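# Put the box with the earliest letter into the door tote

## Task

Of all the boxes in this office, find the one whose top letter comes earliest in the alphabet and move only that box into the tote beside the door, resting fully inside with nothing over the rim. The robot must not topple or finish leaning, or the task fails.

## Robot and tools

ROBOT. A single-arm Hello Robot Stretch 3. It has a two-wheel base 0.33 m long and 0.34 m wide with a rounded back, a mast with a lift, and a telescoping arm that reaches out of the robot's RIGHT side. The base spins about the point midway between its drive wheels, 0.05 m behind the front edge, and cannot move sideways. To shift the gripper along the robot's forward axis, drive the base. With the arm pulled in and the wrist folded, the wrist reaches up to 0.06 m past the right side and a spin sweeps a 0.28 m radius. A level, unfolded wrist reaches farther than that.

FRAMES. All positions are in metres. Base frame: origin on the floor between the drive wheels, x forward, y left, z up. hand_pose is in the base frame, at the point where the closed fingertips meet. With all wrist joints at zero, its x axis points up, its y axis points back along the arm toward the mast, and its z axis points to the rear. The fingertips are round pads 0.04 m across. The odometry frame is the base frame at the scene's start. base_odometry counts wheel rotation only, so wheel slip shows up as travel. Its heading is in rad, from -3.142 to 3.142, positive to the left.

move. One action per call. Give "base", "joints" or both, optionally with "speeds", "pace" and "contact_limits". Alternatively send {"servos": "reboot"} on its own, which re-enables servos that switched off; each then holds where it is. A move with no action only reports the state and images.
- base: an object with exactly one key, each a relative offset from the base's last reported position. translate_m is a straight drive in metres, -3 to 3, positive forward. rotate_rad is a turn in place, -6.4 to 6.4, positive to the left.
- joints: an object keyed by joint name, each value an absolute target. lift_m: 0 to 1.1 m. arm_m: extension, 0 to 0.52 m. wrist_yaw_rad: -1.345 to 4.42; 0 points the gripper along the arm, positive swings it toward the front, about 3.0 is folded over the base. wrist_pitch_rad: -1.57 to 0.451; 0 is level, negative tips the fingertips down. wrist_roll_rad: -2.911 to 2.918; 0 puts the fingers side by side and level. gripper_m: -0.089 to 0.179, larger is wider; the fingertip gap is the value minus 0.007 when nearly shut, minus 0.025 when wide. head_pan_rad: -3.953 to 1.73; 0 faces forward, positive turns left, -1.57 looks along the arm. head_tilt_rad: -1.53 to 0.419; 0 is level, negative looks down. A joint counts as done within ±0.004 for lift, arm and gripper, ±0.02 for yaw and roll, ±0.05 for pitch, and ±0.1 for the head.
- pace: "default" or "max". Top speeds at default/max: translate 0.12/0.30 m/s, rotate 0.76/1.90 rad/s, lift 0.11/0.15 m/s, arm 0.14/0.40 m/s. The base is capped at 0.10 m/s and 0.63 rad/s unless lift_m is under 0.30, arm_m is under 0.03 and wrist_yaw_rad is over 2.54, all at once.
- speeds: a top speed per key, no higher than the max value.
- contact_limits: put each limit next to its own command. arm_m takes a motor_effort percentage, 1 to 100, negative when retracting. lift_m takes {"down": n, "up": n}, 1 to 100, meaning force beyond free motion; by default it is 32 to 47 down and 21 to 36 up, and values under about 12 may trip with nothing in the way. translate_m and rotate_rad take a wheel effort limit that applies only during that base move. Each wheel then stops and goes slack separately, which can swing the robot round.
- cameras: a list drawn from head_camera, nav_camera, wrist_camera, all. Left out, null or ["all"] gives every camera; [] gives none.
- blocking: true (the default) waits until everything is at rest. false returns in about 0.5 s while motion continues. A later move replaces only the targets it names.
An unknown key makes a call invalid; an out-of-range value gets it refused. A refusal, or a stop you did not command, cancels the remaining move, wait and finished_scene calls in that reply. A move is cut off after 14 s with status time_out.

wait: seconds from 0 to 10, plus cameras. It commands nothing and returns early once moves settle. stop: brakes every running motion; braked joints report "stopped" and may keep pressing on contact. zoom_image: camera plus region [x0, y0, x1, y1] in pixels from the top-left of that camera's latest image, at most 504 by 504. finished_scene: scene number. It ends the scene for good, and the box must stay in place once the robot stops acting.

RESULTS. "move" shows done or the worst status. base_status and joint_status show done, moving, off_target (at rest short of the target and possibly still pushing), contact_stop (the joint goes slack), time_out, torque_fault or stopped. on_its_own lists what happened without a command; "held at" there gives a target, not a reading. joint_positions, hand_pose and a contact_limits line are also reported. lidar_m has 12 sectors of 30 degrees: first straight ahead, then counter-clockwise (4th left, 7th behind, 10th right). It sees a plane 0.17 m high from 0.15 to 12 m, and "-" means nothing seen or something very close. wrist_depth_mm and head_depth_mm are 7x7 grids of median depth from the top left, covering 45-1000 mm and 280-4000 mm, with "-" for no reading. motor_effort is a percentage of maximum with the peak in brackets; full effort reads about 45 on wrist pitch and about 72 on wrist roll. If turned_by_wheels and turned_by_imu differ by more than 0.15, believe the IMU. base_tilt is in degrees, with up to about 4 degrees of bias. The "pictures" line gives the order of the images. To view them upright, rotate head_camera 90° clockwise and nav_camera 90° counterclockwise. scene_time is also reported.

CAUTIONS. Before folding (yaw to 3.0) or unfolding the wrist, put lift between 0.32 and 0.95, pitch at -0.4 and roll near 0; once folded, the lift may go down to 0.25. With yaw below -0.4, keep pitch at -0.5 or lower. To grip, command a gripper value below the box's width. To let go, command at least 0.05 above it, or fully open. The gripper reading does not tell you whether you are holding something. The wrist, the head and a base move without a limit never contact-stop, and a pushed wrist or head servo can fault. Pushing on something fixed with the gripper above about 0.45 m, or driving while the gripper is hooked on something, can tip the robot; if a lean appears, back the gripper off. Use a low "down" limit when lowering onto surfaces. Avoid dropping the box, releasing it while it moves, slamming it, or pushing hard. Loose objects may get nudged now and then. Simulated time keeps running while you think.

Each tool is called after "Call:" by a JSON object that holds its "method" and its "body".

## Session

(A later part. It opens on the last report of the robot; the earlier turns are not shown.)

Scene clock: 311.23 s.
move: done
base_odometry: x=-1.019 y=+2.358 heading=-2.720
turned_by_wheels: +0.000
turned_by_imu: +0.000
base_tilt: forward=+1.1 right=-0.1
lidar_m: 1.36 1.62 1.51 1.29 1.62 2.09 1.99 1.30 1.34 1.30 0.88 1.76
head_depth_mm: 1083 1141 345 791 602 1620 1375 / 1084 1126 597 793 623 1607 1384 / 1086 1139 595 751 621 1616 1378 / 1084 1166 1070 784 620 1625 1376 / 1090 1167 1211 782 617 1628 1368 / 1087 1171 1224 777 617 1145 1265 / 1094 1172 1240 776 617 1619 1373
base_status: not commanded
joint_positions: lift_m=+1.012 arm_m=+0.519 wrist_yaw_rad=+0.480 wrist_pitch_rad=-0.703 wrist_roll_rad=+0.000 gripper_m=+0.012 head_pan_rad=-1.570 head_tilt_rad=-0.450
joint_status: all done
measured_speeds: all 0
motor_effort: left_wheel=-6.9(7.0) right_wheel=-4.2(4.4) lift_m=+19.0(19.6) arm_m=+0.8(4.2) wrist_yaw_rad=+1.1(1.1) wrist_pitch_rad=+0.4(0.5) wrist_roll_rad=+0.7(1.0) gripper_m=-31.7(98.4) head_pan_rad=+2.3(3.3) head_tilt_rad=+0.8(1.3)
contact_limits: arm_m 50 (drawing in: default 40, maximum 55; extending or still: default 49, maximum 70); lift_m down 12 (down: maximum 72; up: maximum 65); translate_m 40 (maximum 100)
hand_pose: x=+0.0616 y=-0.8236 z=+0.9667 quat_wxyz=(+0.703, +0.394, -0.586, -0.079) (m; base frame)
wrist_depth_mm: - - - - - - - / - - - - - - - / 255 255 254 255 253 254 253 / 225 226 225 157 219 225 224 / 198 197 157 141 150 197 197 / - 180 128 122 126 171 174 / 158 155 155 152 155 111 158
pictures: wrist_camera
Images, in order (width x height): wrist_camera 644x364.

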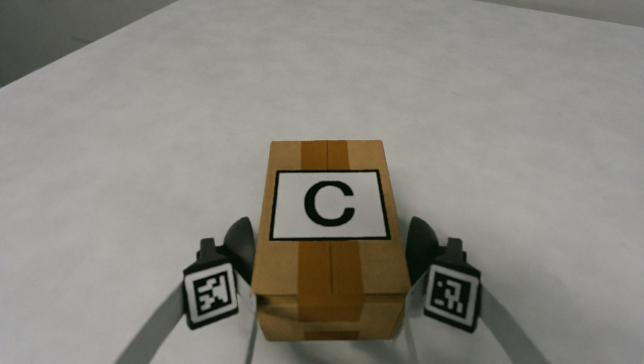

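Call:
{"method": "move", "body": {"joints": {"lift_m": 1.07}, "cameras": ["wrist_camera"]}}

Call:
{"method": "move", "body": {"base": {"translate_m": -1.3}, "joints": {"arm_m": 0.0, "head_pan_rad": -2.6, "head_tilt_rad": -0.4}, "contact_limits": {"translate_m": 40}, "cameras": ["wrist_camera"]}}

Scene clock: 344.10 s.
move: done
base_odometry: x=-1.019 y=+2.358 heading=-2.720
turned_by_wheels: +0.000
turned_by_imu: +0.001
base_tilt: forward=+1.1 right=+0.0
lidar_m: 1.36 1.62 1.52 1.28 1.62 2.09 1.99 1.30 1.34 1.30 0.88 1.76
head_depth_mm: 1065 403 1207 793 601 1613 1374 / 1070 554 1214 791 625 1621 1373 / 1081 562 639 786 623 1605 1377 / 1083 1141 776 781 622 1600 1376 / 1091 1174 1224 782 619 1622 1371 / 1093 1172 1226 776 617 1150 1265 / 1098 1173 1242 774 616 1617 1368
base_status: not commanded
joint_positions: lift_m=+1.070 arm_m=+0.519 wrist_yaw_rad=+0.480 wrist_pitch_rad=-0.717 wrist_roll_rad=+0.000 gripper_m=+0.015 head_pan_rad=-1.570 head_tilt_rad=-0.450
joint_status: all done
measured_speeds: all 0
motor_effort: left_wheel=-6.9(7.0) right_wheel=-3.3(4.3) lift_m=+31.2(32.4) arm_m=-12.6(12.6) wrist_yaw_rad=+0.2(0.8) wrist_pitch_rad=+3.1(3.2) wrist_roll_rad=+0.9(1.1) gripper_m=-15.3(16.4) head_pan_rad=+1.8(3.6) head_tilt_rad=+0.7(1.9)
contact_limits: arm_m 50 (drawing in: default 40, maximum 55; extending or still: default 49, maximum 70); translate_m 40 (maximum 100)
hand_pose: x=+0.0604 y=-0.8213 z=+1.0222 quat_wxyz=(+0.703, +0.398, -0.584, -0.084) (m; base frame)
wrist_depth_mm: - - - - - - - / - - - - - - - / - - - - - - - / - - - - - - - / 255 254 154 171 156 255 260 / 233 234 128 126 130 232 233 / 210 202 202 126 201 118 209
pictures: wrist_camera
Images, in order (width x height): wrist_camera 644x364.

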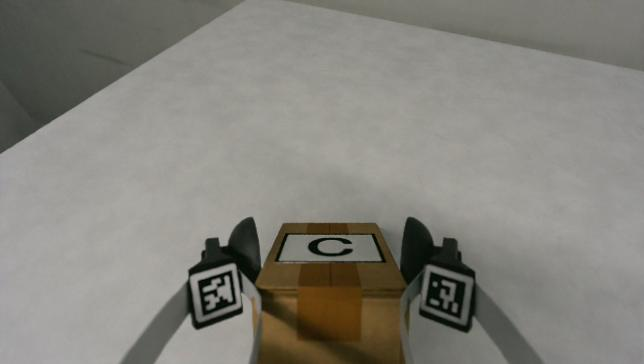

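Scene clock: 358.20 s.
move: done
base_odometry: x=+0.168 y=+2.890 heading=-2.721
turned_by_wheels: +0.000
turned_by_imu: +0.005
base_tilt: forward=+0.9 right=-0.2
lidar_m: 2.66 2.42 1.69 1.26 1.04 0.73 0.70 0.71 0.95 1.35 0.93 1.76
head_depth_mm: 584 614 - - - - 873 / 613 645 - - - - 928 / 646 681 - - - - 998 / 683 721 - - - 1022 1094 / 723 765 - - - 1100 1196 / 774 810 - - - 1206 1321 / 826 867 - - - 1334 1386
base_status: done
joint_positions: lift_m=+1.070 arm_m=+0.002 wrist_yaw_rad=+0.480 wrist_pitch_rad=-0.717 wrist_roll_rad=+0.000 gripper_m=+0.015 head_pan_rad=-2.600 head_tilt_rad=-0.400
joint_status: all done
joint sent to its limit — arm_m, lower limit.
measured_speeds: all 0
motor_effort: left_wheel=-12.7(16.6) right_wheel=+3.7(8.0) lift_m=+21.8(31.4) arm_m=-8.2(25.9) wrist_yaw_rad=+0.9(1.2) wrist_pitch_rad=+2.9(3.5) wrist_roll_rad=+0.8(1.1) gripper_m=-15.8(16.8) head_pan_rad=+3.4(4.9) head_tilt_rad=+3.0(6.7)
contact_limits: translate_m 40 (maximum 100)
hand_pose: x=+0.0603 y=-0.3040 z=+1.0221 quat_wxyz=(+0.702, +0.399, -0.584, -0.084) (m; base frame)
wrist_depth_mm: - - - - - - - / - - - - - - - / - - - - - - - / - - - - - - - / - - - 187 - - - / - - 128 126 130 - - / - - 127 126 130 - -
pictures: wrist_camera
Images, in order (width x height): wrist_camera 644x364.

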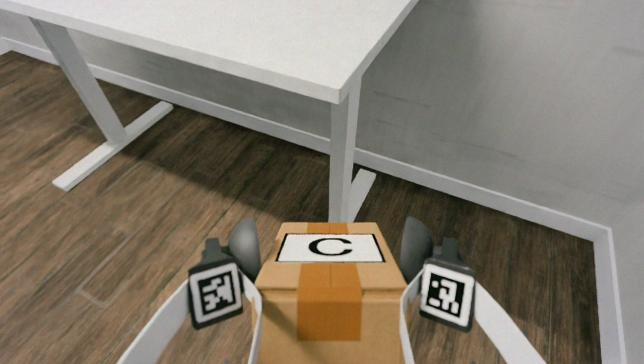

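Call:
{"method": "move", "body": {"base": {"translate_m": -0.33}, "joints": {"lift_m": 0.65, "head_pan_rad": -0.5, "head_tilt_rad": -0.4}, "contact_limits": {"translate_m": 40}, "cameras": []}}

Call:
{"method": "move", "body": {"base": {"rotate_rad": 1.59}, "cameras": ["nav_camera"]}}

Scene clock: 377.70 s.
move: done
base_odometry: x=+0.469 y=+3.024 heading=-2.721
turned_by_wheels: +0.000
turned_by_imu: +0.001
base_tilt: forward=+0.9 right=+0.0
lidar_m: 2.97 1.91 1.35 1.72 0.55 0.39 0.37 0.38 0.50 1.24 1.08 1.86
head_depth_mm: 1668 1747 1559 892 1965 1768 1425 / 1878 1957 1549 1019 2194 1759 1422 / 2155 2275 1535 2487 2259 1757 1425 / 2529 2679 1522 2701 2249 1756 1425 / 3042 3196 3274 3175 2188 1728 1421 / 2945 3183 3450 3138 2248 1736 1417 / 2836 3048 3201 3129 2243 1739 1428
base_status: done
joint_positions: lift_m=+0.650 arm_m=+0.002 wrist_yaw_rad=+0.480 wrist_pitch_rad=-0.718 wrist_roll_rad=+0.000 gripper_m=+0.015 head_pan_rad=-0.498 head_tilt_rad=-0.400
joint_status: all done
measured_speeds: all 0
motor_effort: left_wheel=-12.5(15.8) right_wheel=+3.7(6.3) lift_m=+21.5(23.7) arm_m=+3.9(4.3) wrist_yaw_rad=+0.5(1.0) wrist_pitch_rad=+3.1(3.3) wrist_roll_rad=+0.9(1.1) gripper_m=-15.5(16.8) head_pan_rad=-3.2(5.1) head_tilt_rad=+1.7(6.1)
contact_limits: translate_m 40 (maximum 100)
hand_pose: x=+0.0603 y=-0.3040 z=+0.6020 quat_wxyz=(+0.702, +0.399, -0.584, -0.084) (m; base frame)
wrist_depth_mm: - - - - - - - / - - - - - - - / - - - - - - - / - - - - - - - / 911 899 898 187 868 914 - / 805 811 128 126 130 795 - / 743 695 127 126 130 698 -
pictures: none
No camera images: "cameras" was empty.

Scene clock: 381.33 s.
move: done
base_odometry: x=+0.469 y=+3.024 heading=-1.132
turned_by_wheels: +1.589
turned_by_imu: +1.585
base_tilt: forward=+1.1 right=-0.2
lidar_m: 1.66 0.54 0.39 0.37 0.38 0.50 1.26 1.08 1.88 2.97 1.91 1.36
head_depth_mm: 1754 1853 1915 1937 2060 1765 1443 / 1692 1872 1983 1917 2128 1768 1431 / 1618 1782 1852 1917 2053 1758 1439 / 1167 1258 1350 1514 1646 1687 1421 / 1326 1438 1562 1709 1847 1735 1419 / 2920 3144 3377 3184 2245 1724 1429 / 2814 3008 3244 3129 2232 1734 1418
base_status: done
joint_positions: lift_m=+0.650 arm_m=+0.002 wrist_yaw_rad=+0.480 wrist_pitch_rad=-0.718 wrist_roll_rad=+0.000 gripper_m=+0.015 head_pan_rad=-0.500 head_tilt_rad=-0.400
joint_status: not commanded
measured_speeds: all 0
motor_effort: left_wheel=-10.1(15.2) right_wheel=+11.4(14.5) lift_m=+22.0(22.4) arm_m=-3.1(5.6) wrist_yaw_rad=+0.7(1.0) wrist_pitch_rad=+2.9(3.4) wrist_roll_rad=+0.8(1.0) gripper_m=-15.8(16.6) head_pan_rad=-3.4(4.7) head_tilt_rad=+2.8(3.6)
hand_pose: x=+0.0603 y=-0.3040 z=+0.6020 quat_wxyz=(+0.702, +0.399, -0.584, -0.084) (m; base frame)
wrist_depth_mm: - - - - - - - / - - - - - - - / - - - - - - - / - - - - - - - / 904 908 928 187 890 910 904 / 806 815 128 126 130 807 809 / 739 704 127 126 130 689 713
pictures: nav_camera (sideways)
Images, in order (width x height): nav_camera 672x504.

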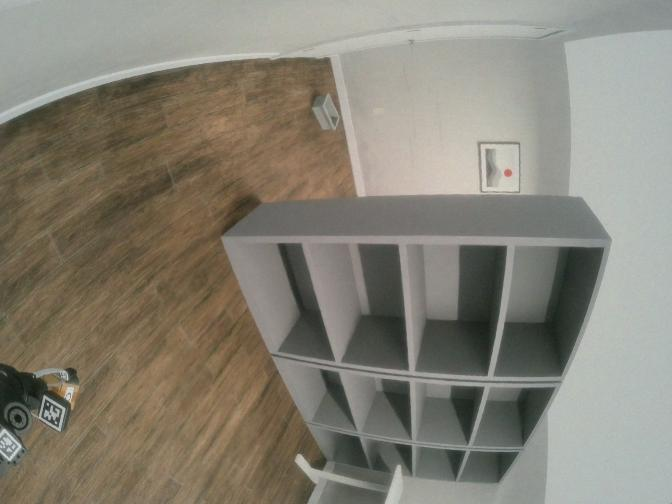

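Call:
{"method": "move", "body": {"base": {"translate_m": 1.33}, "joints": {"head_pan_rad": -0.2, "head_tilt_rad": -0.45}, "contact_limits": {"translate_m": 40}, "cameras": ["head_camera"]}}

Scene clock: 398.87 s.
move: time_out
base_odometry: x=+1.034 y=+1.821 heading=-1.132
turned_by_wheels: +0.000
turned_by_imu: +0.000
base_tilt: forward=+1.0 right=+0.0
lidar_m: 1.94 0.62 0.44 0.42 0.43 0.57 1.43 2.30 3.36 0.54 0.56 2.19
head_depth_mm: 1873 2013 2204 2432 2107 1668 1380 / 1830 1972 2150 2373 2116 1662 1381 / 1801 1957 2111 2327 2096 1647 1380 / 1781 1934 2085 2263 2103 1675 1372 / 1755 1895 2041 2203 2085 1657 1367 / 1742 1859 2025 2157 2086 1651 1372 / 1710 1834 1967 2155 2105 1646 1362
base_status: translate_m time_out (by the wheels' count: +1.3299 of +1.3300)
joint_positions: lift_m=+0.650 arm_m=+0.002 wrist_yaw_rad=+0.480 wrist_pitch_rad=-0.718 wrist_roll_rad=+0.000 gripper_m=+0.015 head_pan_rad=-0.200 head_tilt_rad=-0.450
joint_status: all done
measured_speeds: all 0
motor_effort: left_wheel=+0.5(12.7) right_wheel=+2.9(14.6) lift_m=+22.3(23.1) arm_m=-17.0(23.9) wrist_yaw_rad=+0.3(1.0) wrist_pitch_rad=+3.1(3.5) wrist_roll_rad=+0.7(1.2) gripper_m=-15.9(17.2) head_pan_rad=+2.7(4.6) head_tilt_rad=-1.7(4.4)
contact_limits: translate_m 40 (maximum 100)
hand_pose: x=+0.0603 y=-0.3040 z=+0.6020 quat_wxyz=(+0.702, +0.399, -0.584, -0.084) (m; base frame)
wrist_depth_mm: - - - - - - - / - - - - - - - / - - - - - - - / - - - - - - - / 912 912 160 171 156 885 924 / 805 804 128 126 130 789 802 / 744 700 127 126 130 695 718
pictures: head_camera (sideways)
Images, in order (width x height): head_camera 896x504.

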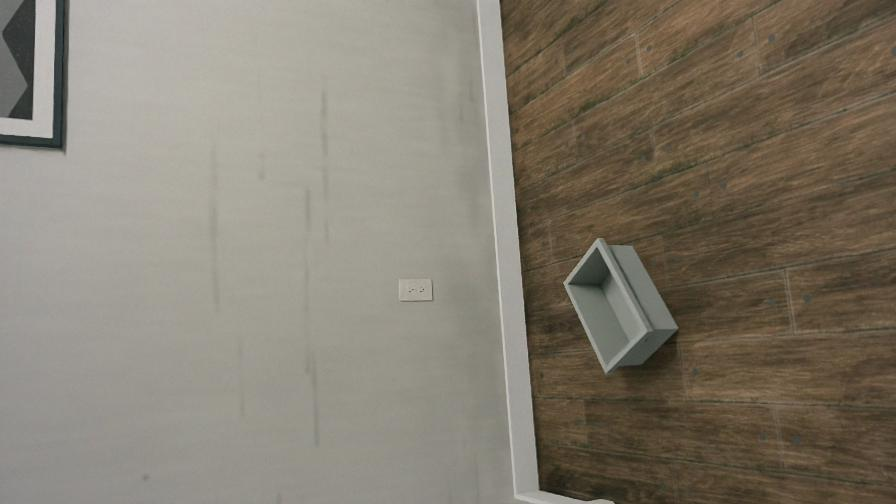

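Call:
{"method": "move", "body": {"base": {"translate_m": 1.0}, "joints": {"head_pan_rad": -0.4, "head_tilt_rad": -0.85}, "contact_limits": {"translate_m": 40}, "cameras": ["head_camera"]}}

Scene clock: 430.80 s.
move: done
base_odometry: x=+1.459 y=+0.916 heading=-1.132
turned_by_wheels: +0.000
turned_by_imu: +0.000
base_tilt: forward=+1.0 right=-0.2
lidar_m: 1.09 0.66 0.47 0.44 0.44 0.63 1.57 0.82 0.89 2.18 1.62 1.14
head_depth_mm: 1183 1365 1647 1681 1441 1266 1130 / 1127 1298 1558 1667 1434 1269 1133 / 1081 1247 1475 1637 1448 1278 1141 / 1036 1192 1401 1616 1442 1253 1136 / 1005 1142 1336 1572 1441 1252 1122 / 961 1103 1272 1513 1449 1247 1140 / 934 1059 1218 1436 1454 1273 1140
base_status: done
joint_positions: lift_m=+0.650 arm_m=+0.002 wrist_yaw_rad=+0.480 wrist_pitch_rad=-0.718 wrist_roll_rad=+0.000 gripper_m=+0.015 head_pan_rad=-0.400 head_tilt_rad=-0.850
joint_status: all done
measured_speeds: all 0
motor_effort: left_wheel=+6.2(12.8) right_wheel=+3.8(14.1) lift_m=+23.1(23.4) arm_m=-10.6(15.8) wrist_yaw_rad=+0.3(1.1) wrist_pitch_rad=+3.2(3.4) wrist_roll_rad=+0.8(1.2) gripper_m=-15.7(17.2) head_pan_rad=-3.5(5.0) head_tilt_rad=+1.1(6.7)
contact_limits: translate_m 40 (maximum 100)
hand_pose: x=+0.0603 y=-0.3040 z=+0.6020 quat_wxyz=(+0.702, +0.399, -0.584, -0.084) (m; base frame)
wrist_depth_mm: - - - - - - - / - - - - - - - / - - - - - - - / - - - - - - - / 887 912 909 187 873 890 911 / 809 815 127 126 130 808 811 / - 700 127 127 130 694 731
pictures: head_camera (sideways)
Images, in order (width x height): head_camera 896x504.

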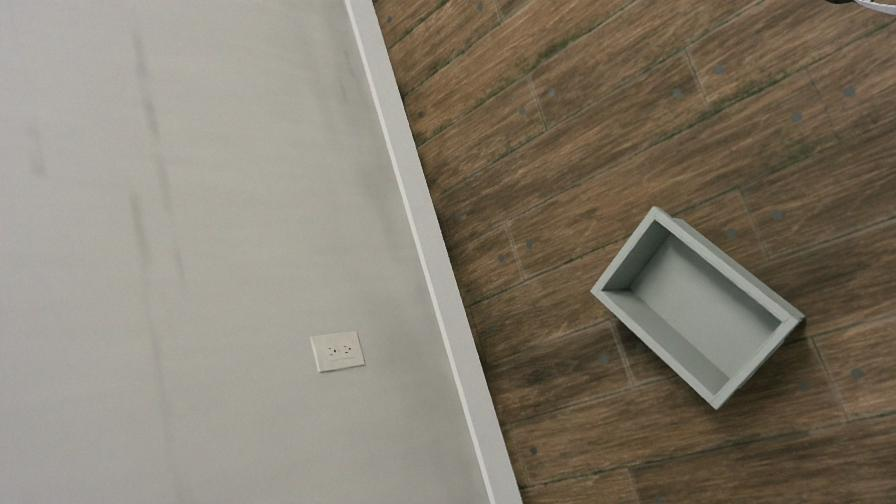

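Call:
{"method": "move", "body": {"base": {"rotate_rad": 1.57}, "joints": {"head_pan_rad": -1.6, "head_tilt_rad": -0.85}, "cameras": []}}

Call:
{"method": "move", "body": {"base": {"translate_m": -0.09}, "joints": {"wrist_pitch_rad": -1.2, "lift_m": 0.5}, "contact_limits": {"translate_m": 40}, "cameras": ["head_camera", "wrist_camera"]}}

Scene clock: 450.40 s.
move: done
base_odometry: x=+1.459 y=+0.916 heading=+0.438
turned_by_wheels: +1.569
turned_by_imu: +1.565
base_tilt: forward=+0.9 right=-0.1
lidar_m: 0.44 0.44 0.62 1.47 0.82 0.87 2.08 1.65 1.15 1.09 0.67 0.47
head_depth_mm: 979 1119 1309 1560 1443 1271 363 / 975 1115 1315 1576 1438 1250 367 / 975 1116 1299 1574 1446 1270 387 / 972 1113 1302 1576 1446 514 488 / 969 1112 1303 1544 1446 1209 1134 / 966 1110 1298 1563 1445 1275 1140 / 963 1100 1291 1477 1393 1272 1141
base_status: done
joint_positions: lift_m=+0.650 arm_m=+0.002 wrist_yaw_rad=+0.480 wrist_pitch_rad=-0.718 wrist_roll_rad=+0.000 gripper_m=+0.015 head_pan_rad=-1.603 head_tilt_rad=-0.850
joint_status: all done
measured_speeds: all 0
motor_effort: left_wheel=-11.1(14.7) right_wheel=+11.6(15.2) lift_m=+23.3(23.6) arm_m=-20.6(20.6) wrist_yaw_rad=+0.5(1.0) wrist_pitch_rad=+3.0(3.5) wrist_roll_rad=+0.8(1.2) gripper_m=-16.2(16.6) head_pan_rad=+2.5(5.1) head_tilt_rad=-0.3(3.2)
hand_pose: x=+0.0603 y=-0.3040 z=+0.6020 quat_wxyz=(+0.702, +0.399, -0.584, -0.084) (m; base frame)
wrist_depth_mm: 377 472 583 981 - - - / 391 500 674 - - - - / 410 522 780 - - - - / 431 545 981 - - - - / 450 563 155 187 886 905 910 / 477 574 128 126 130 791 811 / 492 581 127 126 126 108 721
pictures: none
No camera images: "cameras" was empty.

Scene clock: 452.60 s.
move: done
base_odometry: x=+1.378 y=+0.877 heading=+0.437
turned_by_wheels: +0.000
turned_by_imu: +0.000
base_tilt: forward=+0.9 right=-0.2
lidar_m: 0.53 0.53 0.74 1.76 0.77 0.86 2.07 1.66 1.15 1.10 0.81 0.56
head_depth_mm: 981 1123 1327 1563 1449 1264 1141 / 978 1126 1322 1567 1448 1265 501 / 977 1121 1309 1572 1450 1241 524 / 973 1115 1314 1563 1446 1274 632 / 975 1116 1312 1558 1457 1244 1133 / 972 1112 1306 1559 1453 1264 1138 / 970 1107 1310 1561 1449 1271 1134
base_status: done
joint_positions: lift_m=+0.500 arm_m=+0.002 wrist_yaw_rad=+0.480 wrist_pitch_rad=-1.204 wrist_roll_rad=+0.000 gripper_m=+0.015 head_pan_rad=-1.600 head_tilt_rad=-0.850
joint_status: all done
measured_speeds: all 0
motor_effort: left_wheel=-6.9(14.6) right_wheel=-1.7(6.9) lift_m=+21.1(23.1) arm_m=-22.4(23.6) wrist_yaw_rad=+0.3(0.9) wrist_pitch_rad=+0.4(5.0) wrist_roll_rad=+0.8(1.1) gripper_m=-16.1(16.6) head_pan_rad=+2.4(4.3) head_tilt_rad=-0.9(1.6)
contact_limits: translate_m 40 (maximum 100)
hand_pose: x=+0.0104 y=-0.2083 z=+0.3909 quat_wxyz=(+0.662, +0.528, -0.470, -0.251) (m; base frame)
wrist_depth_mm: 520 673 670 665 - 655 655 / 515 643 633 641 - 618 627 / 620 613 619 608 - 607 602 / 598 595 596 587 587 591 592 / 573 573 572 179 565 563 561 / 553 554 128 126 130 545 540 / 540 526 131 127 373 518 526
pictures: head_camera (sideways), wrist_camera
Images, in order (width x height): head_camera 896x504, wrist_camera 644x364.

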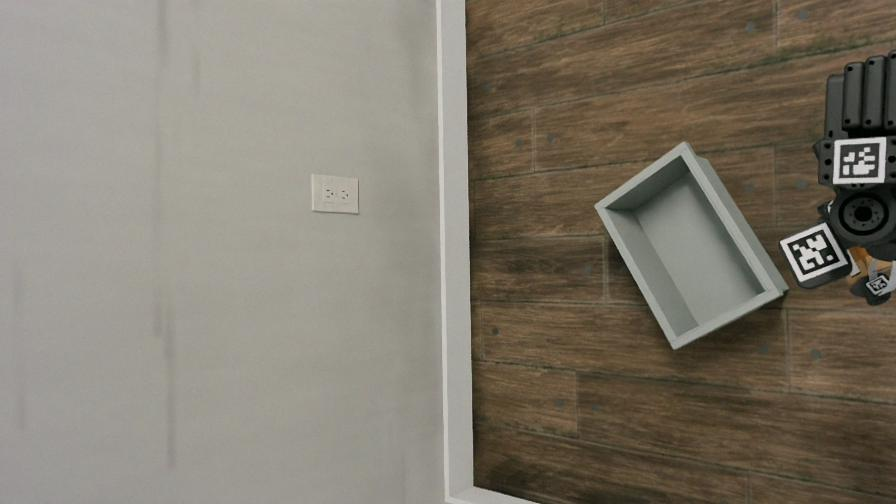

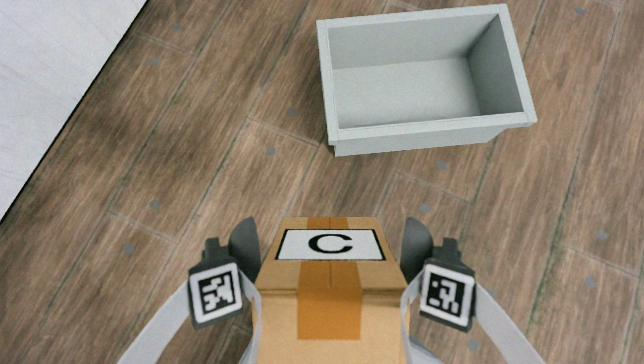

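Call:
{"method": "move", "body": {"joints": {"arm_m": 0.25, "lift_m": 0.42}, "cameras": ["wrist_camera"]}}

Scene clock: 463.60 s.
move: done
base_odometry: x=+1.378 y=+0.877 heading=+0.437
turned_by_wheels: +0.000
turned_by_imu: +0.001
base_tilt: forward=+0.9 right=-0.2
lidar_m: 0.53 0.53 0.74 1.76 0.77 0.86 2.06 1.66 1.16 1.10 0.81 0.56
head_depth_mm: 981 1125 1328 1564 1446 1274 1142 / 977 1129 1320 1566 1443 1207 581 / 972 1119 1310 1566 737 1211 1142 / 973 1116 1324 1565 1442 1221 1144 / 975 1114 1301 1574 1445 1247 1137 / 969 1118 1306 1568 1448 1262 1137 / 968 1115 1304 1562 1443 1278 1138
base_status: not commanded
joint_positions: lift_m=+0.420 arm_m=+0.250 wrist_yaw_rad=+0.480 wrist_pitch_rad=-1.205 wrist_roll_rad=+0.000 gripper_m=+0.015 head_pan_rad=-1.600 head_tilt_rad=-0.850
joint_status: all done
measured_speeds: all 0
motor_effort: left_wheel=-7.1(7.2) right_wheel=-2.2(2.4) lift_m=+22.8(23.5) arm_m=+24.1(26.3) wrist_yaw_rad=+0.5(0.9) wrist_pitch_rad=+0.6(1.2) wrist_roll_rad=+0.8(1.1) gripper_m=-16.0(17.0) head_pan_rad=+1.5(4.1) head_tilt_rad=-1.6(2.2)
contact_limits: translate_m 40 (maximum 100)
hand_pose: x=+0.0103 y=-0.4564 z=+0.3108 quat_wxyz=(+0.661, +0.528, -0.470, -0.251) (m; base frame)
wrist_depth_mm: 569 570 570 564 568 566 561 / 550 549 545 545 542 542 534 / 530 528 525 530 410 513 519 / 506 508 502 - - 494 498 / 493 490 156 179 157 478 483 / 477 475 128 126 130 462 465 / 458 449 131 127 449 442 450
pictures: wrist_camera
Images, in order (width x height): wrist_camera 644x364.

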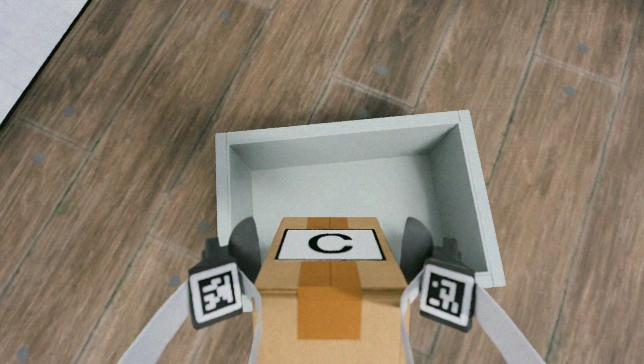

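Call:
{"method": "move", "body": {"joints": {"arm_m": 0.305, "lift_m": 0.36}, "cameras": ["wrist_camera", "head_camera"]}}

Scene clock: 476.17 s.
move: done
base_odometry: x=+1.378 y=+0.877 heading=+0.437
turned_by_wheels: +0.000
turned_by_imu: +0.001
base_tilt: forward=+1.0 right=-0.2
lidar_m: 0.53 0.53 0.74 1.76 0.77 0.86 2.06 1.66 1.16 1.10 0.80 0.56
head_depth_mm: 978 1120 1324 1557 1444 1264 1135 / 976 1123 1317 1571 1442 1225 654 / 974 1120 1322 1571 824 1206 1117 / 976 1119 1318 1570 1442 1227 1139 / 970 1119 1303 1583 1449 1252 1143 / 964 1118 1305 1554 1436 1273 1142 / 970 1113 1307 1562 1450 1277 1139
base_status: not commanded
joint_positions: lift_m=+0.360 arm_m=+0.305 wrist_yaw_rad=+0.480 wrist_pitch_rad=-1.206 wrist_roll_rad=+0.000 gripper_m=+0.015 head_pan_rad=-1.600 head_tilt_rad=-0.850
joint_status: all done
measured_speeds: all 0
motor_effort: left_wheel=-7.0(7.1) right_wheel=-1.7(2.2) lift_m=+22.6(26.1) arm_m=+23.6(27.1) wrist_yaw_rad=-0.1(0.9) wrist_pitch_rad=+0.8(1.1) wrist_roll_rad=+0.9(1.0) gripper_m=-15.7(16.2) head_pan_rad=+3.1(3.7) head_tilt_rad=-1.8(3.1)
contact_limits: translate_m 40 (maximum 100)
hand_pose: x=+0.0103 y=-0.5113 z=+0.2508 quat_wxyz=(+0.661, +0.528, -0.470, -0.251) (m; base frame)
wrist_depth_mm: 501 501 497 494 498 491 488 / 484 481 476 476 474 474 468 / 462 462 460 454 455 454 451 / 445 444 332 342 365 430 435 / 430 424 152 178 195 417 416 / 414 415 128 126 130 402 405 / 401 279 127 127 278 120 391
pictures: head_camera (sideways), wrist_camera
Images, in order (width x height): head_camera 896x504, wrist_camera 644x364.

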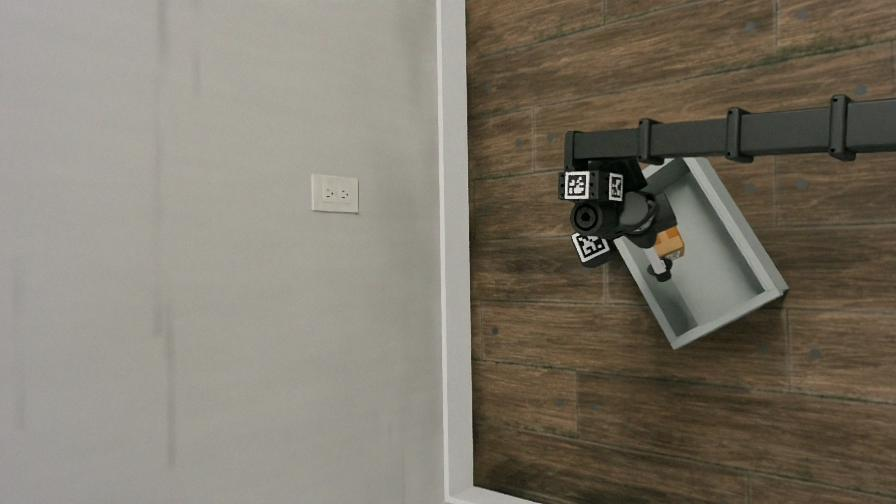

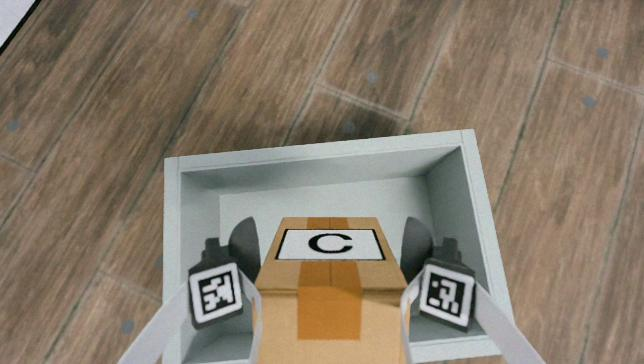

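Call:
{"method": "move", "body": {"joints": {"arm_m": 0.312, "lift_m": 0.22}, "contact_limits": {"lift_m": {"down": 12}}, "cameras": ["wrist_camera"]}}

Scene clock: 492.30 s.
move: done
base_odometry: x=+1.378 y=+0.877 heading=+0.437
turned_by_wheels: +0.000
turned_by_imu: +0.001
base_tilt: forward=+1.1 right=-0.1
lidar_m: 0.53 0.53 0.74 1.76 0.77 0.86 2.06 1.66 1.16 1.10 0.81 0.56
head_depth_mm: 982 1127 1321 1567 1446 1272 1136 / 980 1119 1319 1560 1442 1270 1120 / 976 1124 1308 1581 1444 930 1105 / 969 1115 1314 1560 1436 1214 1139 / 974 1113 1312 1569 1447 1247 1143 / 974 1112 1304 1560 1450 1271 1142 / 968 1115 1297 1549 1458 1270 1143
base_status: not commanded
joint_positions: lift_m=+0.220 arm_m=+0.312 wrist_yaw_rad=+0.480 wrist_pitch_rad=-1.206 wrist_roll_rad=+0.000 gripper_m=+0.015 head_pan_rad=-1.600 head_tilt_rad=-0.850
joint_status: all done
measured_speeds: all 0
motor_effort: left_wheel=-6.8(7.2) right_wheel=-1.8(2.4) lift_m=+21.5(26.8) arm_m=+23.0(26.0) wrist_yaw_rad=+0.4(1.0) wrist_pitch_rad=+1.0(1.1) wrist_roll_rad=+0.8(1.2) gripper_m=-16.7(16.8) head_pan_rad=+2.1(3.6) head_tilt_rad=-2.4(3.7)
contact_limits: lift_m down 12 (down: maximum 72; up: maximum 65); translate_m 40 (maximum 100)
hand_pose: x=+0.0103 y=-0.5182 z=+0.1108 quat_wxyz=(+0.661, +0.528, -0.470, -0.251) (m; base frame)
wrist_depth_mm: 331 331 331 327 326 326 324 / 318 319 181 182 182 182 308 / 178 203 216 235 251 227 182 / 180 246 288 288 288 242 178 / 169 241 279 179 196 247 170 / 174 208 128 126 131 222 174 / 169 189 258 127 246 120 169
pictures: wrist_camera
Images, in order (width x height): wrist_camera 644x364.

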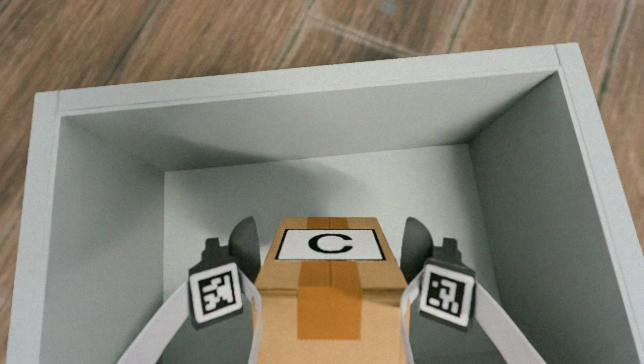

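Call:
{"method": "move", "body": {"joints": {"lift_m": 0.12}, "speeds": {"lift_m": 0.035}, "contact_limits": {"lift_m": {"down": 10}}, "cameras": ["wrist_camera"]}}

Scene clock: 497.27 s.
move: contact_stop
base_odometry: x=+1.378 y=+0.877 heading=+0.437
turned_by_wheels: +0.000
turned_by_imu: +0.001
base_tilt: forward=+1.1 right=-0.2
lidar_m: 0.53 0.53 0.74 1.76 0.77 0.86 2.06 1.66 1.16 1.09 0.81 0.56
head_depth_mm: 983 1128 1318 1567 1440 1275 1140 / 979 1123 1323 1564 1444 1273 1124 / 979 1128 1304 1576 1445 946 1108 / 974 1112 1319 1572 1441 1204 1132 / 978 1113 1306 1576 1450 1244 1135 / 968 1112 1306 1563 1444 1276 1140 / 970 1107 1299 1550 1450 1271 1142
base_status: not commanded
joint_positions: lift_m=+0.167 arm_m=+0.312 wrist_yaw_rad=+0.480 wrist_pitch_rad=-1.174 wrist_roll_rad=+0.000 gripper_m=+0.015 head_pan_rad=-1.600 head_tilt_rad=-0.850
joint_status: lift_m contact_stop (moved -0.053 of -0.100)
measured_speeds: translate_m=+0.000 rotate_rad=+0.000 lift_m=+0.002 arm_m=+0.000 wrist_yaw_rad=+0.000 wrist_pitch_rad=-0.024 wrist_roll_rad=+0.000 head_pan_rad=+0.000 head_tilt_rad=+0.000
on_its_own: lift_m is slack since a contact_stop (your +0.120 is given up)
motor_effort: left_wheel=-6.3(7.1) right_wheel=-2.0(2.4) lift_m=+23.9(24.2) arm_m=+20.2(22.0) wrist_yaw_rad=+0.6(1.1) wrist_pitch_rad=-4.8(11.2) wrist_roll_rad=+0.9(1.0) gripper_m=-15.5(16.6) head_pan_rad=+2.3(3.9) head_tilt_rad=-2.8(4.3)
contact_limits: lift_m down 10 (down: maximum 72; up: maximum 65); translate_m 40 (maximum 100)
hand_pose: x=+0.0139 y=-0.5252 z=+0.0605 quat_wxyz=(+0.665, +0.520, -0.478, -0.241) (m; base frame)
wrist_depth_mm: 282 282 280 134 134 134 135 / 134 138 144 148 157 162 153 / 174 187 196 208 220 216 163 / 182 234 240 239 238 232 159 / 171 228 230 205 227 226 161 / 175 219 128 126 130 217 165 / 171 194 210 125 208 118 168
pictures: wrist_camera
Images, in order (width x height): wrist_camera 644x364.

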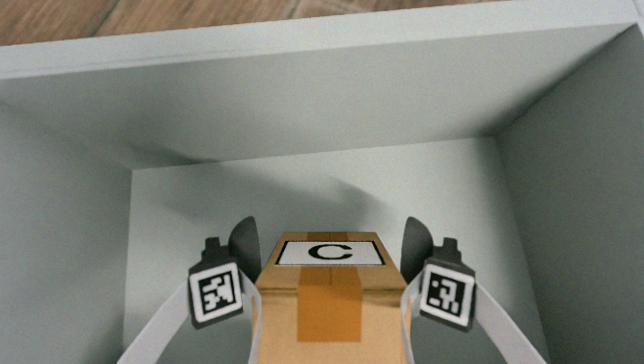

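Call:
{"method": "move", "body": {"joints": {"gripper_m": 0.045}, "cameras": []}}

Call:
{"method": "move", "body": {"joints": {"gripper_m": 0.058}, "cameras": ["wrist_camera"]}}

Scene clock: 507.03 s.
move: done
base_odometry: x=+1.378 y=+0.877 heading=+0.437
turned_by_wheels: +0.000
turned_by_imu: +0.001
base_tilt: forward=+0.8 right=-0.2
lidar_m: 0.53 0.53 0.74 1.76 0.77 0.86 2.06 1.66 1.16 1.10 0.81 0.56
head_depth_mm: 980 1127 1326 1566 1438 1272 1140 / 979 1125 1320 1561 1450 1270 1125 / 973 1120 1306 1568 1440 947 1109 / 971 1113 1311 1568 1443 1215 1145 / 974 1113 1315 1568 1447 1253 1135 / 970 1115 1302 1558 1444 1274 1134 / 974 1101 1293 1548 1443 1281 1137
base_status: not commanded
joint_positions: lift_m=+0.168 arm_m=+0.312 wrist_yaw_rad=+0.480 wrist_pitch_rad=-1.182 wrist_roll_rad=+0.000 gripper_m=+0.045 head_pan_rad=-1.600 head_tilt_rad=-0.850
joint_status: all done
measured_speeds: all 0
on_its_own: lift_m is slack since a contact_stop (your +0.120 is given up)
motor_effort: left_wheel=-6.6(6.7) right_wheel=-1.8(2.2) lift_m=+25.5(25.7) arm_m=+18.1(18.3) wrist_yaw_rad=+0.4(1.2) wrist_pitch_rad=-3.7(4.0) wrist_roll_rad=+0.8(1.1) gripper_m=-7.7(76.5) head_pan_rad=+1.1(3.1) head_tilt_rad=-4.5(4.5)
contact_limits: lift_m down 10 (down: maximum 72; up: maximum 65); translate_m 40 (maximum 100)
hand_pose: x=+0.0130 y=-0.5235 z=+0.0608 quat_wxyz=(+0.664, +0.522, -0.476, -0.243) (m; base frame)
wrist_depth_mm: 282 280 133 133 133 134 135 / 135 142 147 154 160 173 154 / 175 191 203 211 227 218 163 / 181 236 239 239 238 233 159 / 171 229 231 197 228 225 161 / 175 218 128 126 131 217 166 / 170 193 210 125 208 121 168
pictures: none
No camera images: "cameras" was empty.

Scene clock: 507.70 s.
move: done
base_odometry: x=+1.378 y=+0.877 heading=+0.437
turned_by_wheels: +0.000
turned_by_imu: +0.000
base_tilt: forward=+1.0 right=-0.2
lidar_m: 0.53 0.53 0.74 1.76 0.77 0.86 2.06 1.66 1.16 1.10 0.80 0.56
head_depth_mm: 979 1124 1315 1570 1443 1273 1139 / 979 1115 1314 1584 1449 1273 1123 / 973 1119 1308 1575 1447 952 1107 / 975 1118 1317 1576 1444 1208 1138 / 977 1115 1317 1562 1446 1251 1140 / 973 1115 1309 1568 1443 1274 1139 / 972 1114 1300 1559 1457 1271 1142
base_status: not commanded
joint_positions: lift_m=+0.168 arm_m=+0.312 wrist_yaw_rad=+0.480 wrist_pitch_rad=-1.182 wrist_roll_rad=+0.000 gripper_m=+0.058 head_pan_rad=-1.600 head_tilt_rad=-0.850
joint_status: all done
measured_speeds: all 0
on_its_own: lift_m is slack since a contact_stop (your +0.120 is given up)
motor_effort: left_wheel=-6.5(6.6) right_wheel=-2.1(2.4) lift_m=+25.5(25.8) arm_m=+17.1(18.0) wrist_yaw_rad=+0.5(0.8) wrist_pitch_rad=-3.6(3.9) wrist_roll_rad=+0.8(1.0) gripper_m=-4.3(53.6) head_pan_rad=+1.5(2.6) head_tilt_rad=-3.9(4.6)
contact_limits: lift_m down 10 (down: maximum 72; up: maximum 65); translate_m 40 (maximum 100)
hand_pose: x=+0.0130 y=-0.5235 z=+0.0608 quat_wxyz=(+0.664, +0.522, -0.476, -0.243) (m; base frame)
wrist_depth_mm: 283 279 134 133 133 134 135 / 135 142 147 154 159 173 154 / 175 191 203 212 227 218 163 / 182 236 240 238 239 234 160 / 171 228 230 197 228 227 162 / 175 209 128 126 129 217 166 / 170 212 210 125 209 208 167
pictures: wrist_camera
Images, in order (width x height): wrist_camera 644x364.

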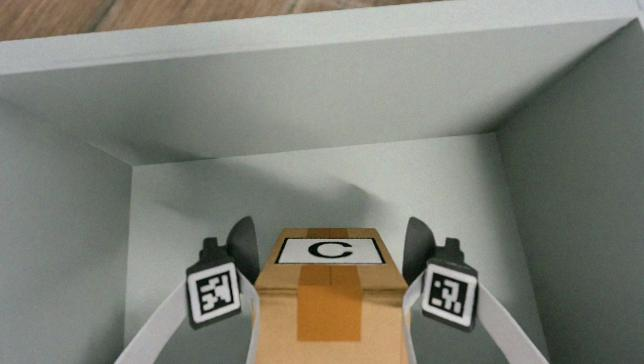

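Call:
{"method": "move", "body": {"joints": {"gripper_m": 0.068}, "cameras": []}}

Call:
{"method": "move", "body": {"joints": {"gripper_m": 0.076}, "cameras": []}}

Call:
{"method": "move", "body": {"joints": {"gripper_m": 0.13}, "cameras": ["wrist_camera"]}}

Scene clock: 515.50 s.
move: done
base_odometry: x=+1.378 y=+0.877 heading=+0.437
turned_by_wheels: +0.000
turned_by_imu: +0.001
base_tilt: forward=+1.1 right=-0.1
lidar_m: 0.53 0.53 0.74 1.76 0.77 0.86 2.06 1.66 1.16 1.09 0.81 0.56
head_depth_mm: 982 1133 1321 1575 1440 1273 1140 / 979 1121 1319 1562 1447 1273 1122 / 977 1122 1311 1563 1437 948 1104 / 972 1120 1314 1577 1444 1209 1141 / 976 1119 1320 1568 1440 1254 1139 / 969 1114 1308 1561 1445 1265 1140 / 969 1111 1315 1544 1438 1277 1140
base_status: not commanded
joint_positions: lift_m=+0.168 arm_m=+0.312 wrist_yaw_rad=+0.480 wrist_pitch_rad=-1.182 wrist_roll_rad=+0.000 gripper_m=+0.068 head_pan_rad=-1.600 head_tilt_rad=-0.850
joint_status: all done
measured_speeds: all 0
on_its_own: lift_m is slack since a contact_stop (your +0.120 is given up)
motor_effort: left_wheel=-6.5(6.7) right_wheel=-1.5(2.3) lift_m=+25.5(25.7) arm_m=+14.7(15.8) wrist_yaw_rad=+0.6(0.9) wrist_pitch_rad=-3.6(3.8) wrist_roll_rad=+0.8(1.0) gripper_m=-3.3(46.1) head_pan_rad=+2.1(3.0) head_tilt_rad=-3.9(5.0)
contact_limits: lift_m down 10 (down: maximum 72; up: maximum 65); translate_m 40 (maximum 100)
hand_pose: x=+0.0130 y=-0.5235 z=+0.0608 quat_wxyz=(+0.664, +0.522, -0.476, -0.243) (m; base frame)
wrist_depth_mm: 283 280 133 133 134 135 135 / 135 142 147 154 159 173 154 / 176 191 203 213 228 219 163 / 182 236 240 239 238 234 160 / 171 229 230 196 229 226 161 / 175 209 128 126 128 217 166 / 171 193 210 125 208 121 168
pictures: none
No camera images: "cameras" was empty.

Scene clock: 516.10 s.
move: done
base_odometry: x=+1.378 y=+0.877 heading=+0.437
turned_by_wheels: +0.000
turned_by_imu: +0.000
base_tilt: forward=+0.9 right=-0.3
lidar_m: 0.53 0.53 0.74 1.76 0.77 0.86 2.07 1.66 1.16 1.09 0.80 0.56
head_depth_mm: 976 1124 1321 1566 1440 1266 1138 / 980 1125 1320 1564 1449 1265 1121 / 978 1124 1304 1562 1441 948 1106 / 976 1116 1308 1566 1446 1208 1133 / 971 1119 1306 1571 1446 1242 1141 / 973 1112 1307 1563 1452 1278 1141 / 968 1117 1297 1549 1453 1271 1141
base_status: not commanded
joint_positions: lift_m=+0.168 arm_m=+0.312 wrist_yaw_rad=+0.480 wrist_pitch_rad=-1.182 wrist_roll_rad=+0.000 gripper_m=+0.076 head_pan_rad=-1.600 head_tilt_rad=-0.850
joint_status: all done
measured_speeds: all 0
on_its_own: lift_m is slack since a contact_stop (your +0.120 is given up)
motor_effort: left_wheel=-6.8(6.8) right_wheel=-1.4(2.1) lift_m=+25.3(25.8) arm_m=+14.6(15.2) wrist_yaw_rad=+0.4(1.0) wrist_pitch_rad=-3.4(3.8) wrist_roll_rad=+0.8(1.0) gripper_m=-1.4(41.6) head_pan_rad=+1.5(2.9) head_tilt_rad=-4.6(5.8)
contact_limits: lift_m down 10 (down: maximum 72; up: maximum 65); translate_m 40 (maximum 100)
hand_pose: x=+0.0130 y=-0.5235 z=+0.0608 quat_wxyz=(+0.664, +0.522, -0.476, -0.243) (m; base frame)
wrist_depth_mm: 282 280 133 133 133 134 135 / 135 142 147 154 159 173 154 / 175 190 203 212 227 218 163 / 181 236 241 239 237 233 159 / 171 229 230 197 229 227 161 / 176 209 128 126 128 215 166 / 171 192 211 126 209 122 168
pictures: none
No camera images: "cameras" was empty.

Scene clock: 517.17 s.
move: done
base_odometry: x=+1.378 y=+0.877 heading=+0.437
turned_by_wheels: +0.000
turned_by_imu: +0.000
base_tilt: forward=+0.9 right=-0.1
lidar_m: 0.53 0.53 0.74 1.76 0.77 0.86 2.06 1.66 1.16 1.09 0.81 0.56
head_depth_mm: 980 1123 1325 1560 1449 1273 1137 / 985 1119 1323 1551 1446 1268 1122 / 977 1123 1310 1569 1449 946 1097 / 971 1120 1315 1572 1451 1194 1142 / 974 1112 1301 1580 1444 1247 1139 / 970 1110 1307 1556 1450 1279 1138 / 967 1114 1307 1556 1444 1273 1142
base_status: not commanded
joint_positions: lift_m=+0.168 arm_m=+0.312 wrist_yaw_rad=+0.480 wrist_pitch_rad=-1.201 wrist_roll_rad=+0.000 gripper_m=+0.130 head_pan_rad=-1.600 head_tilt_rad=-0.850
joint_status: all done
measured_speeds: all 0
on_its_own: lift_m is slack since a contact_stop (your +0.120 is given up)
motor_effort: left_wheel=-6.4(6.6) right_wheel=-1.6(2.2) lift_m=+25.6(25.8) arm_m=+14.0(15.0) wrist_yaw_rad=+0.2(0.8) wrist_pitch_rad=+0.0(3.7) wrist_roll_rad=+0.9(1.1) gripper_m=+0.7(91.9) head_pan_rad=+0.6(2.7) head_tilt_rad=-5.2(5.4)
contact_limits: lift_m down 10 (down: maximum 72; up: maximum 65); translate_m 40 (maximum 100)
hand_pose: x=+0.0108 y=-0.5192 z=+0.0594 quat_wxyz=(+0.662, +0.527, -0.471, -0.250) (m; base frame)
wrist_depth_mm: 274 129 129 130 131 139 140 / 150 151 156 165 170 182 154 / 175 200 218 231 240 224 163 / 180 234 237 236 235 231 160 / 170 223 226 138 222 215 162 / 174 126 217 132 133 125 165 / - 210 212 210 210 208 153
pictures: wrist_camera
Images, in order (width x height): wrist_camera 644x364.

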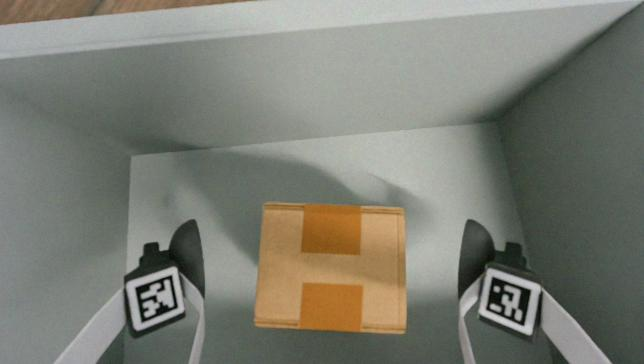

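Call:
{"method": "move", "body": {"joints": {"lift_m": 0.42}, "cameras": ["wrist_camera"]}}

Scene clock: 524.33 s.
move: done
base_odometry: x=+1.378 y=+0.877 heading=+0.437
turned_by_wheels: +0.000
turned_by_imu: +0.001
base_tilt: forward=+0.8 right=-0.1
lidar_m: 0.53 0.53 0.74 1.76 0.77 0.86 2.06 1.66 1.16 1.09 0.81 0.56
head_depth_mm: 979 1128 1332 1567 1444 1279 1143 / 977 1122 1321 1566 1425 673 574 / 970 1125 1320 1574 781 1225 1137 / 971 1121 1313 1566 1400 1241 1139 / 970 1114 1306 1577 1448 1245 1141 / 966 1114 1301 1563 1445 1273 1137 / 971 1114 1305 1553 1448 1274 1142
base_status: not commanded
joint_positions: lift_m=+0.420 arm_m=+0.312 wrist_yaw_rad=+0.480 wrist_pitch_rad=-1.202 wrist_roll_rad=+0.000 gripper_m=+0.130 head_pan_rad=-1.600 head_tilt_rad=-0.850
joint_status: all done
measured_speeds: all 0
motor_effort: left_wheel=-6.3(6.6) right_wheel=-1.3(2.2) lift_m=+30.3(32.8) arm_m=+10.5(12.4) wrist_yaw_rad=+0.6(1.1) wrist_pitch_rad=+0.3(0.6) wrist_roll_rad=+0.8(1.1) gripper_m=+0.6(1.3) head_pan_rad=+1.8(3.4) head_tilt_rad=-4.3(6.2)
contact_limits: translate_m 40 (maximum 100)
hand_pose: x=+0.0107 y=-0.5190 z=+0.3110 quat_wxyz=(+0.662, +0.527, -0.471, -0.250) (m; base frame)
wrist_depth_mm: 565 575 569 571 564 561 561 / 549 550 547 545 541 539 538 / 531 532 531 520 524 520 519 / 511 507 512 379 380 501 495 / 490 488 - - - 481 481 / 477 126 - - - 125 462 / - 451 350 368 389 444 448
pictures: wrist_camera
Images, in order (width x height): wrist_camera 644x364.

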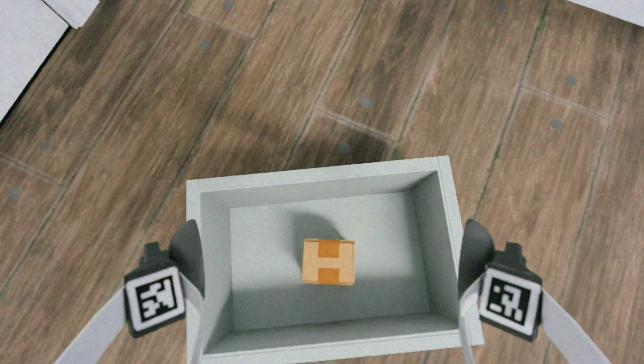

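Call:
{"method": "finished_scene", "body": {"scene": 2}}

The scene is finished: the task was done.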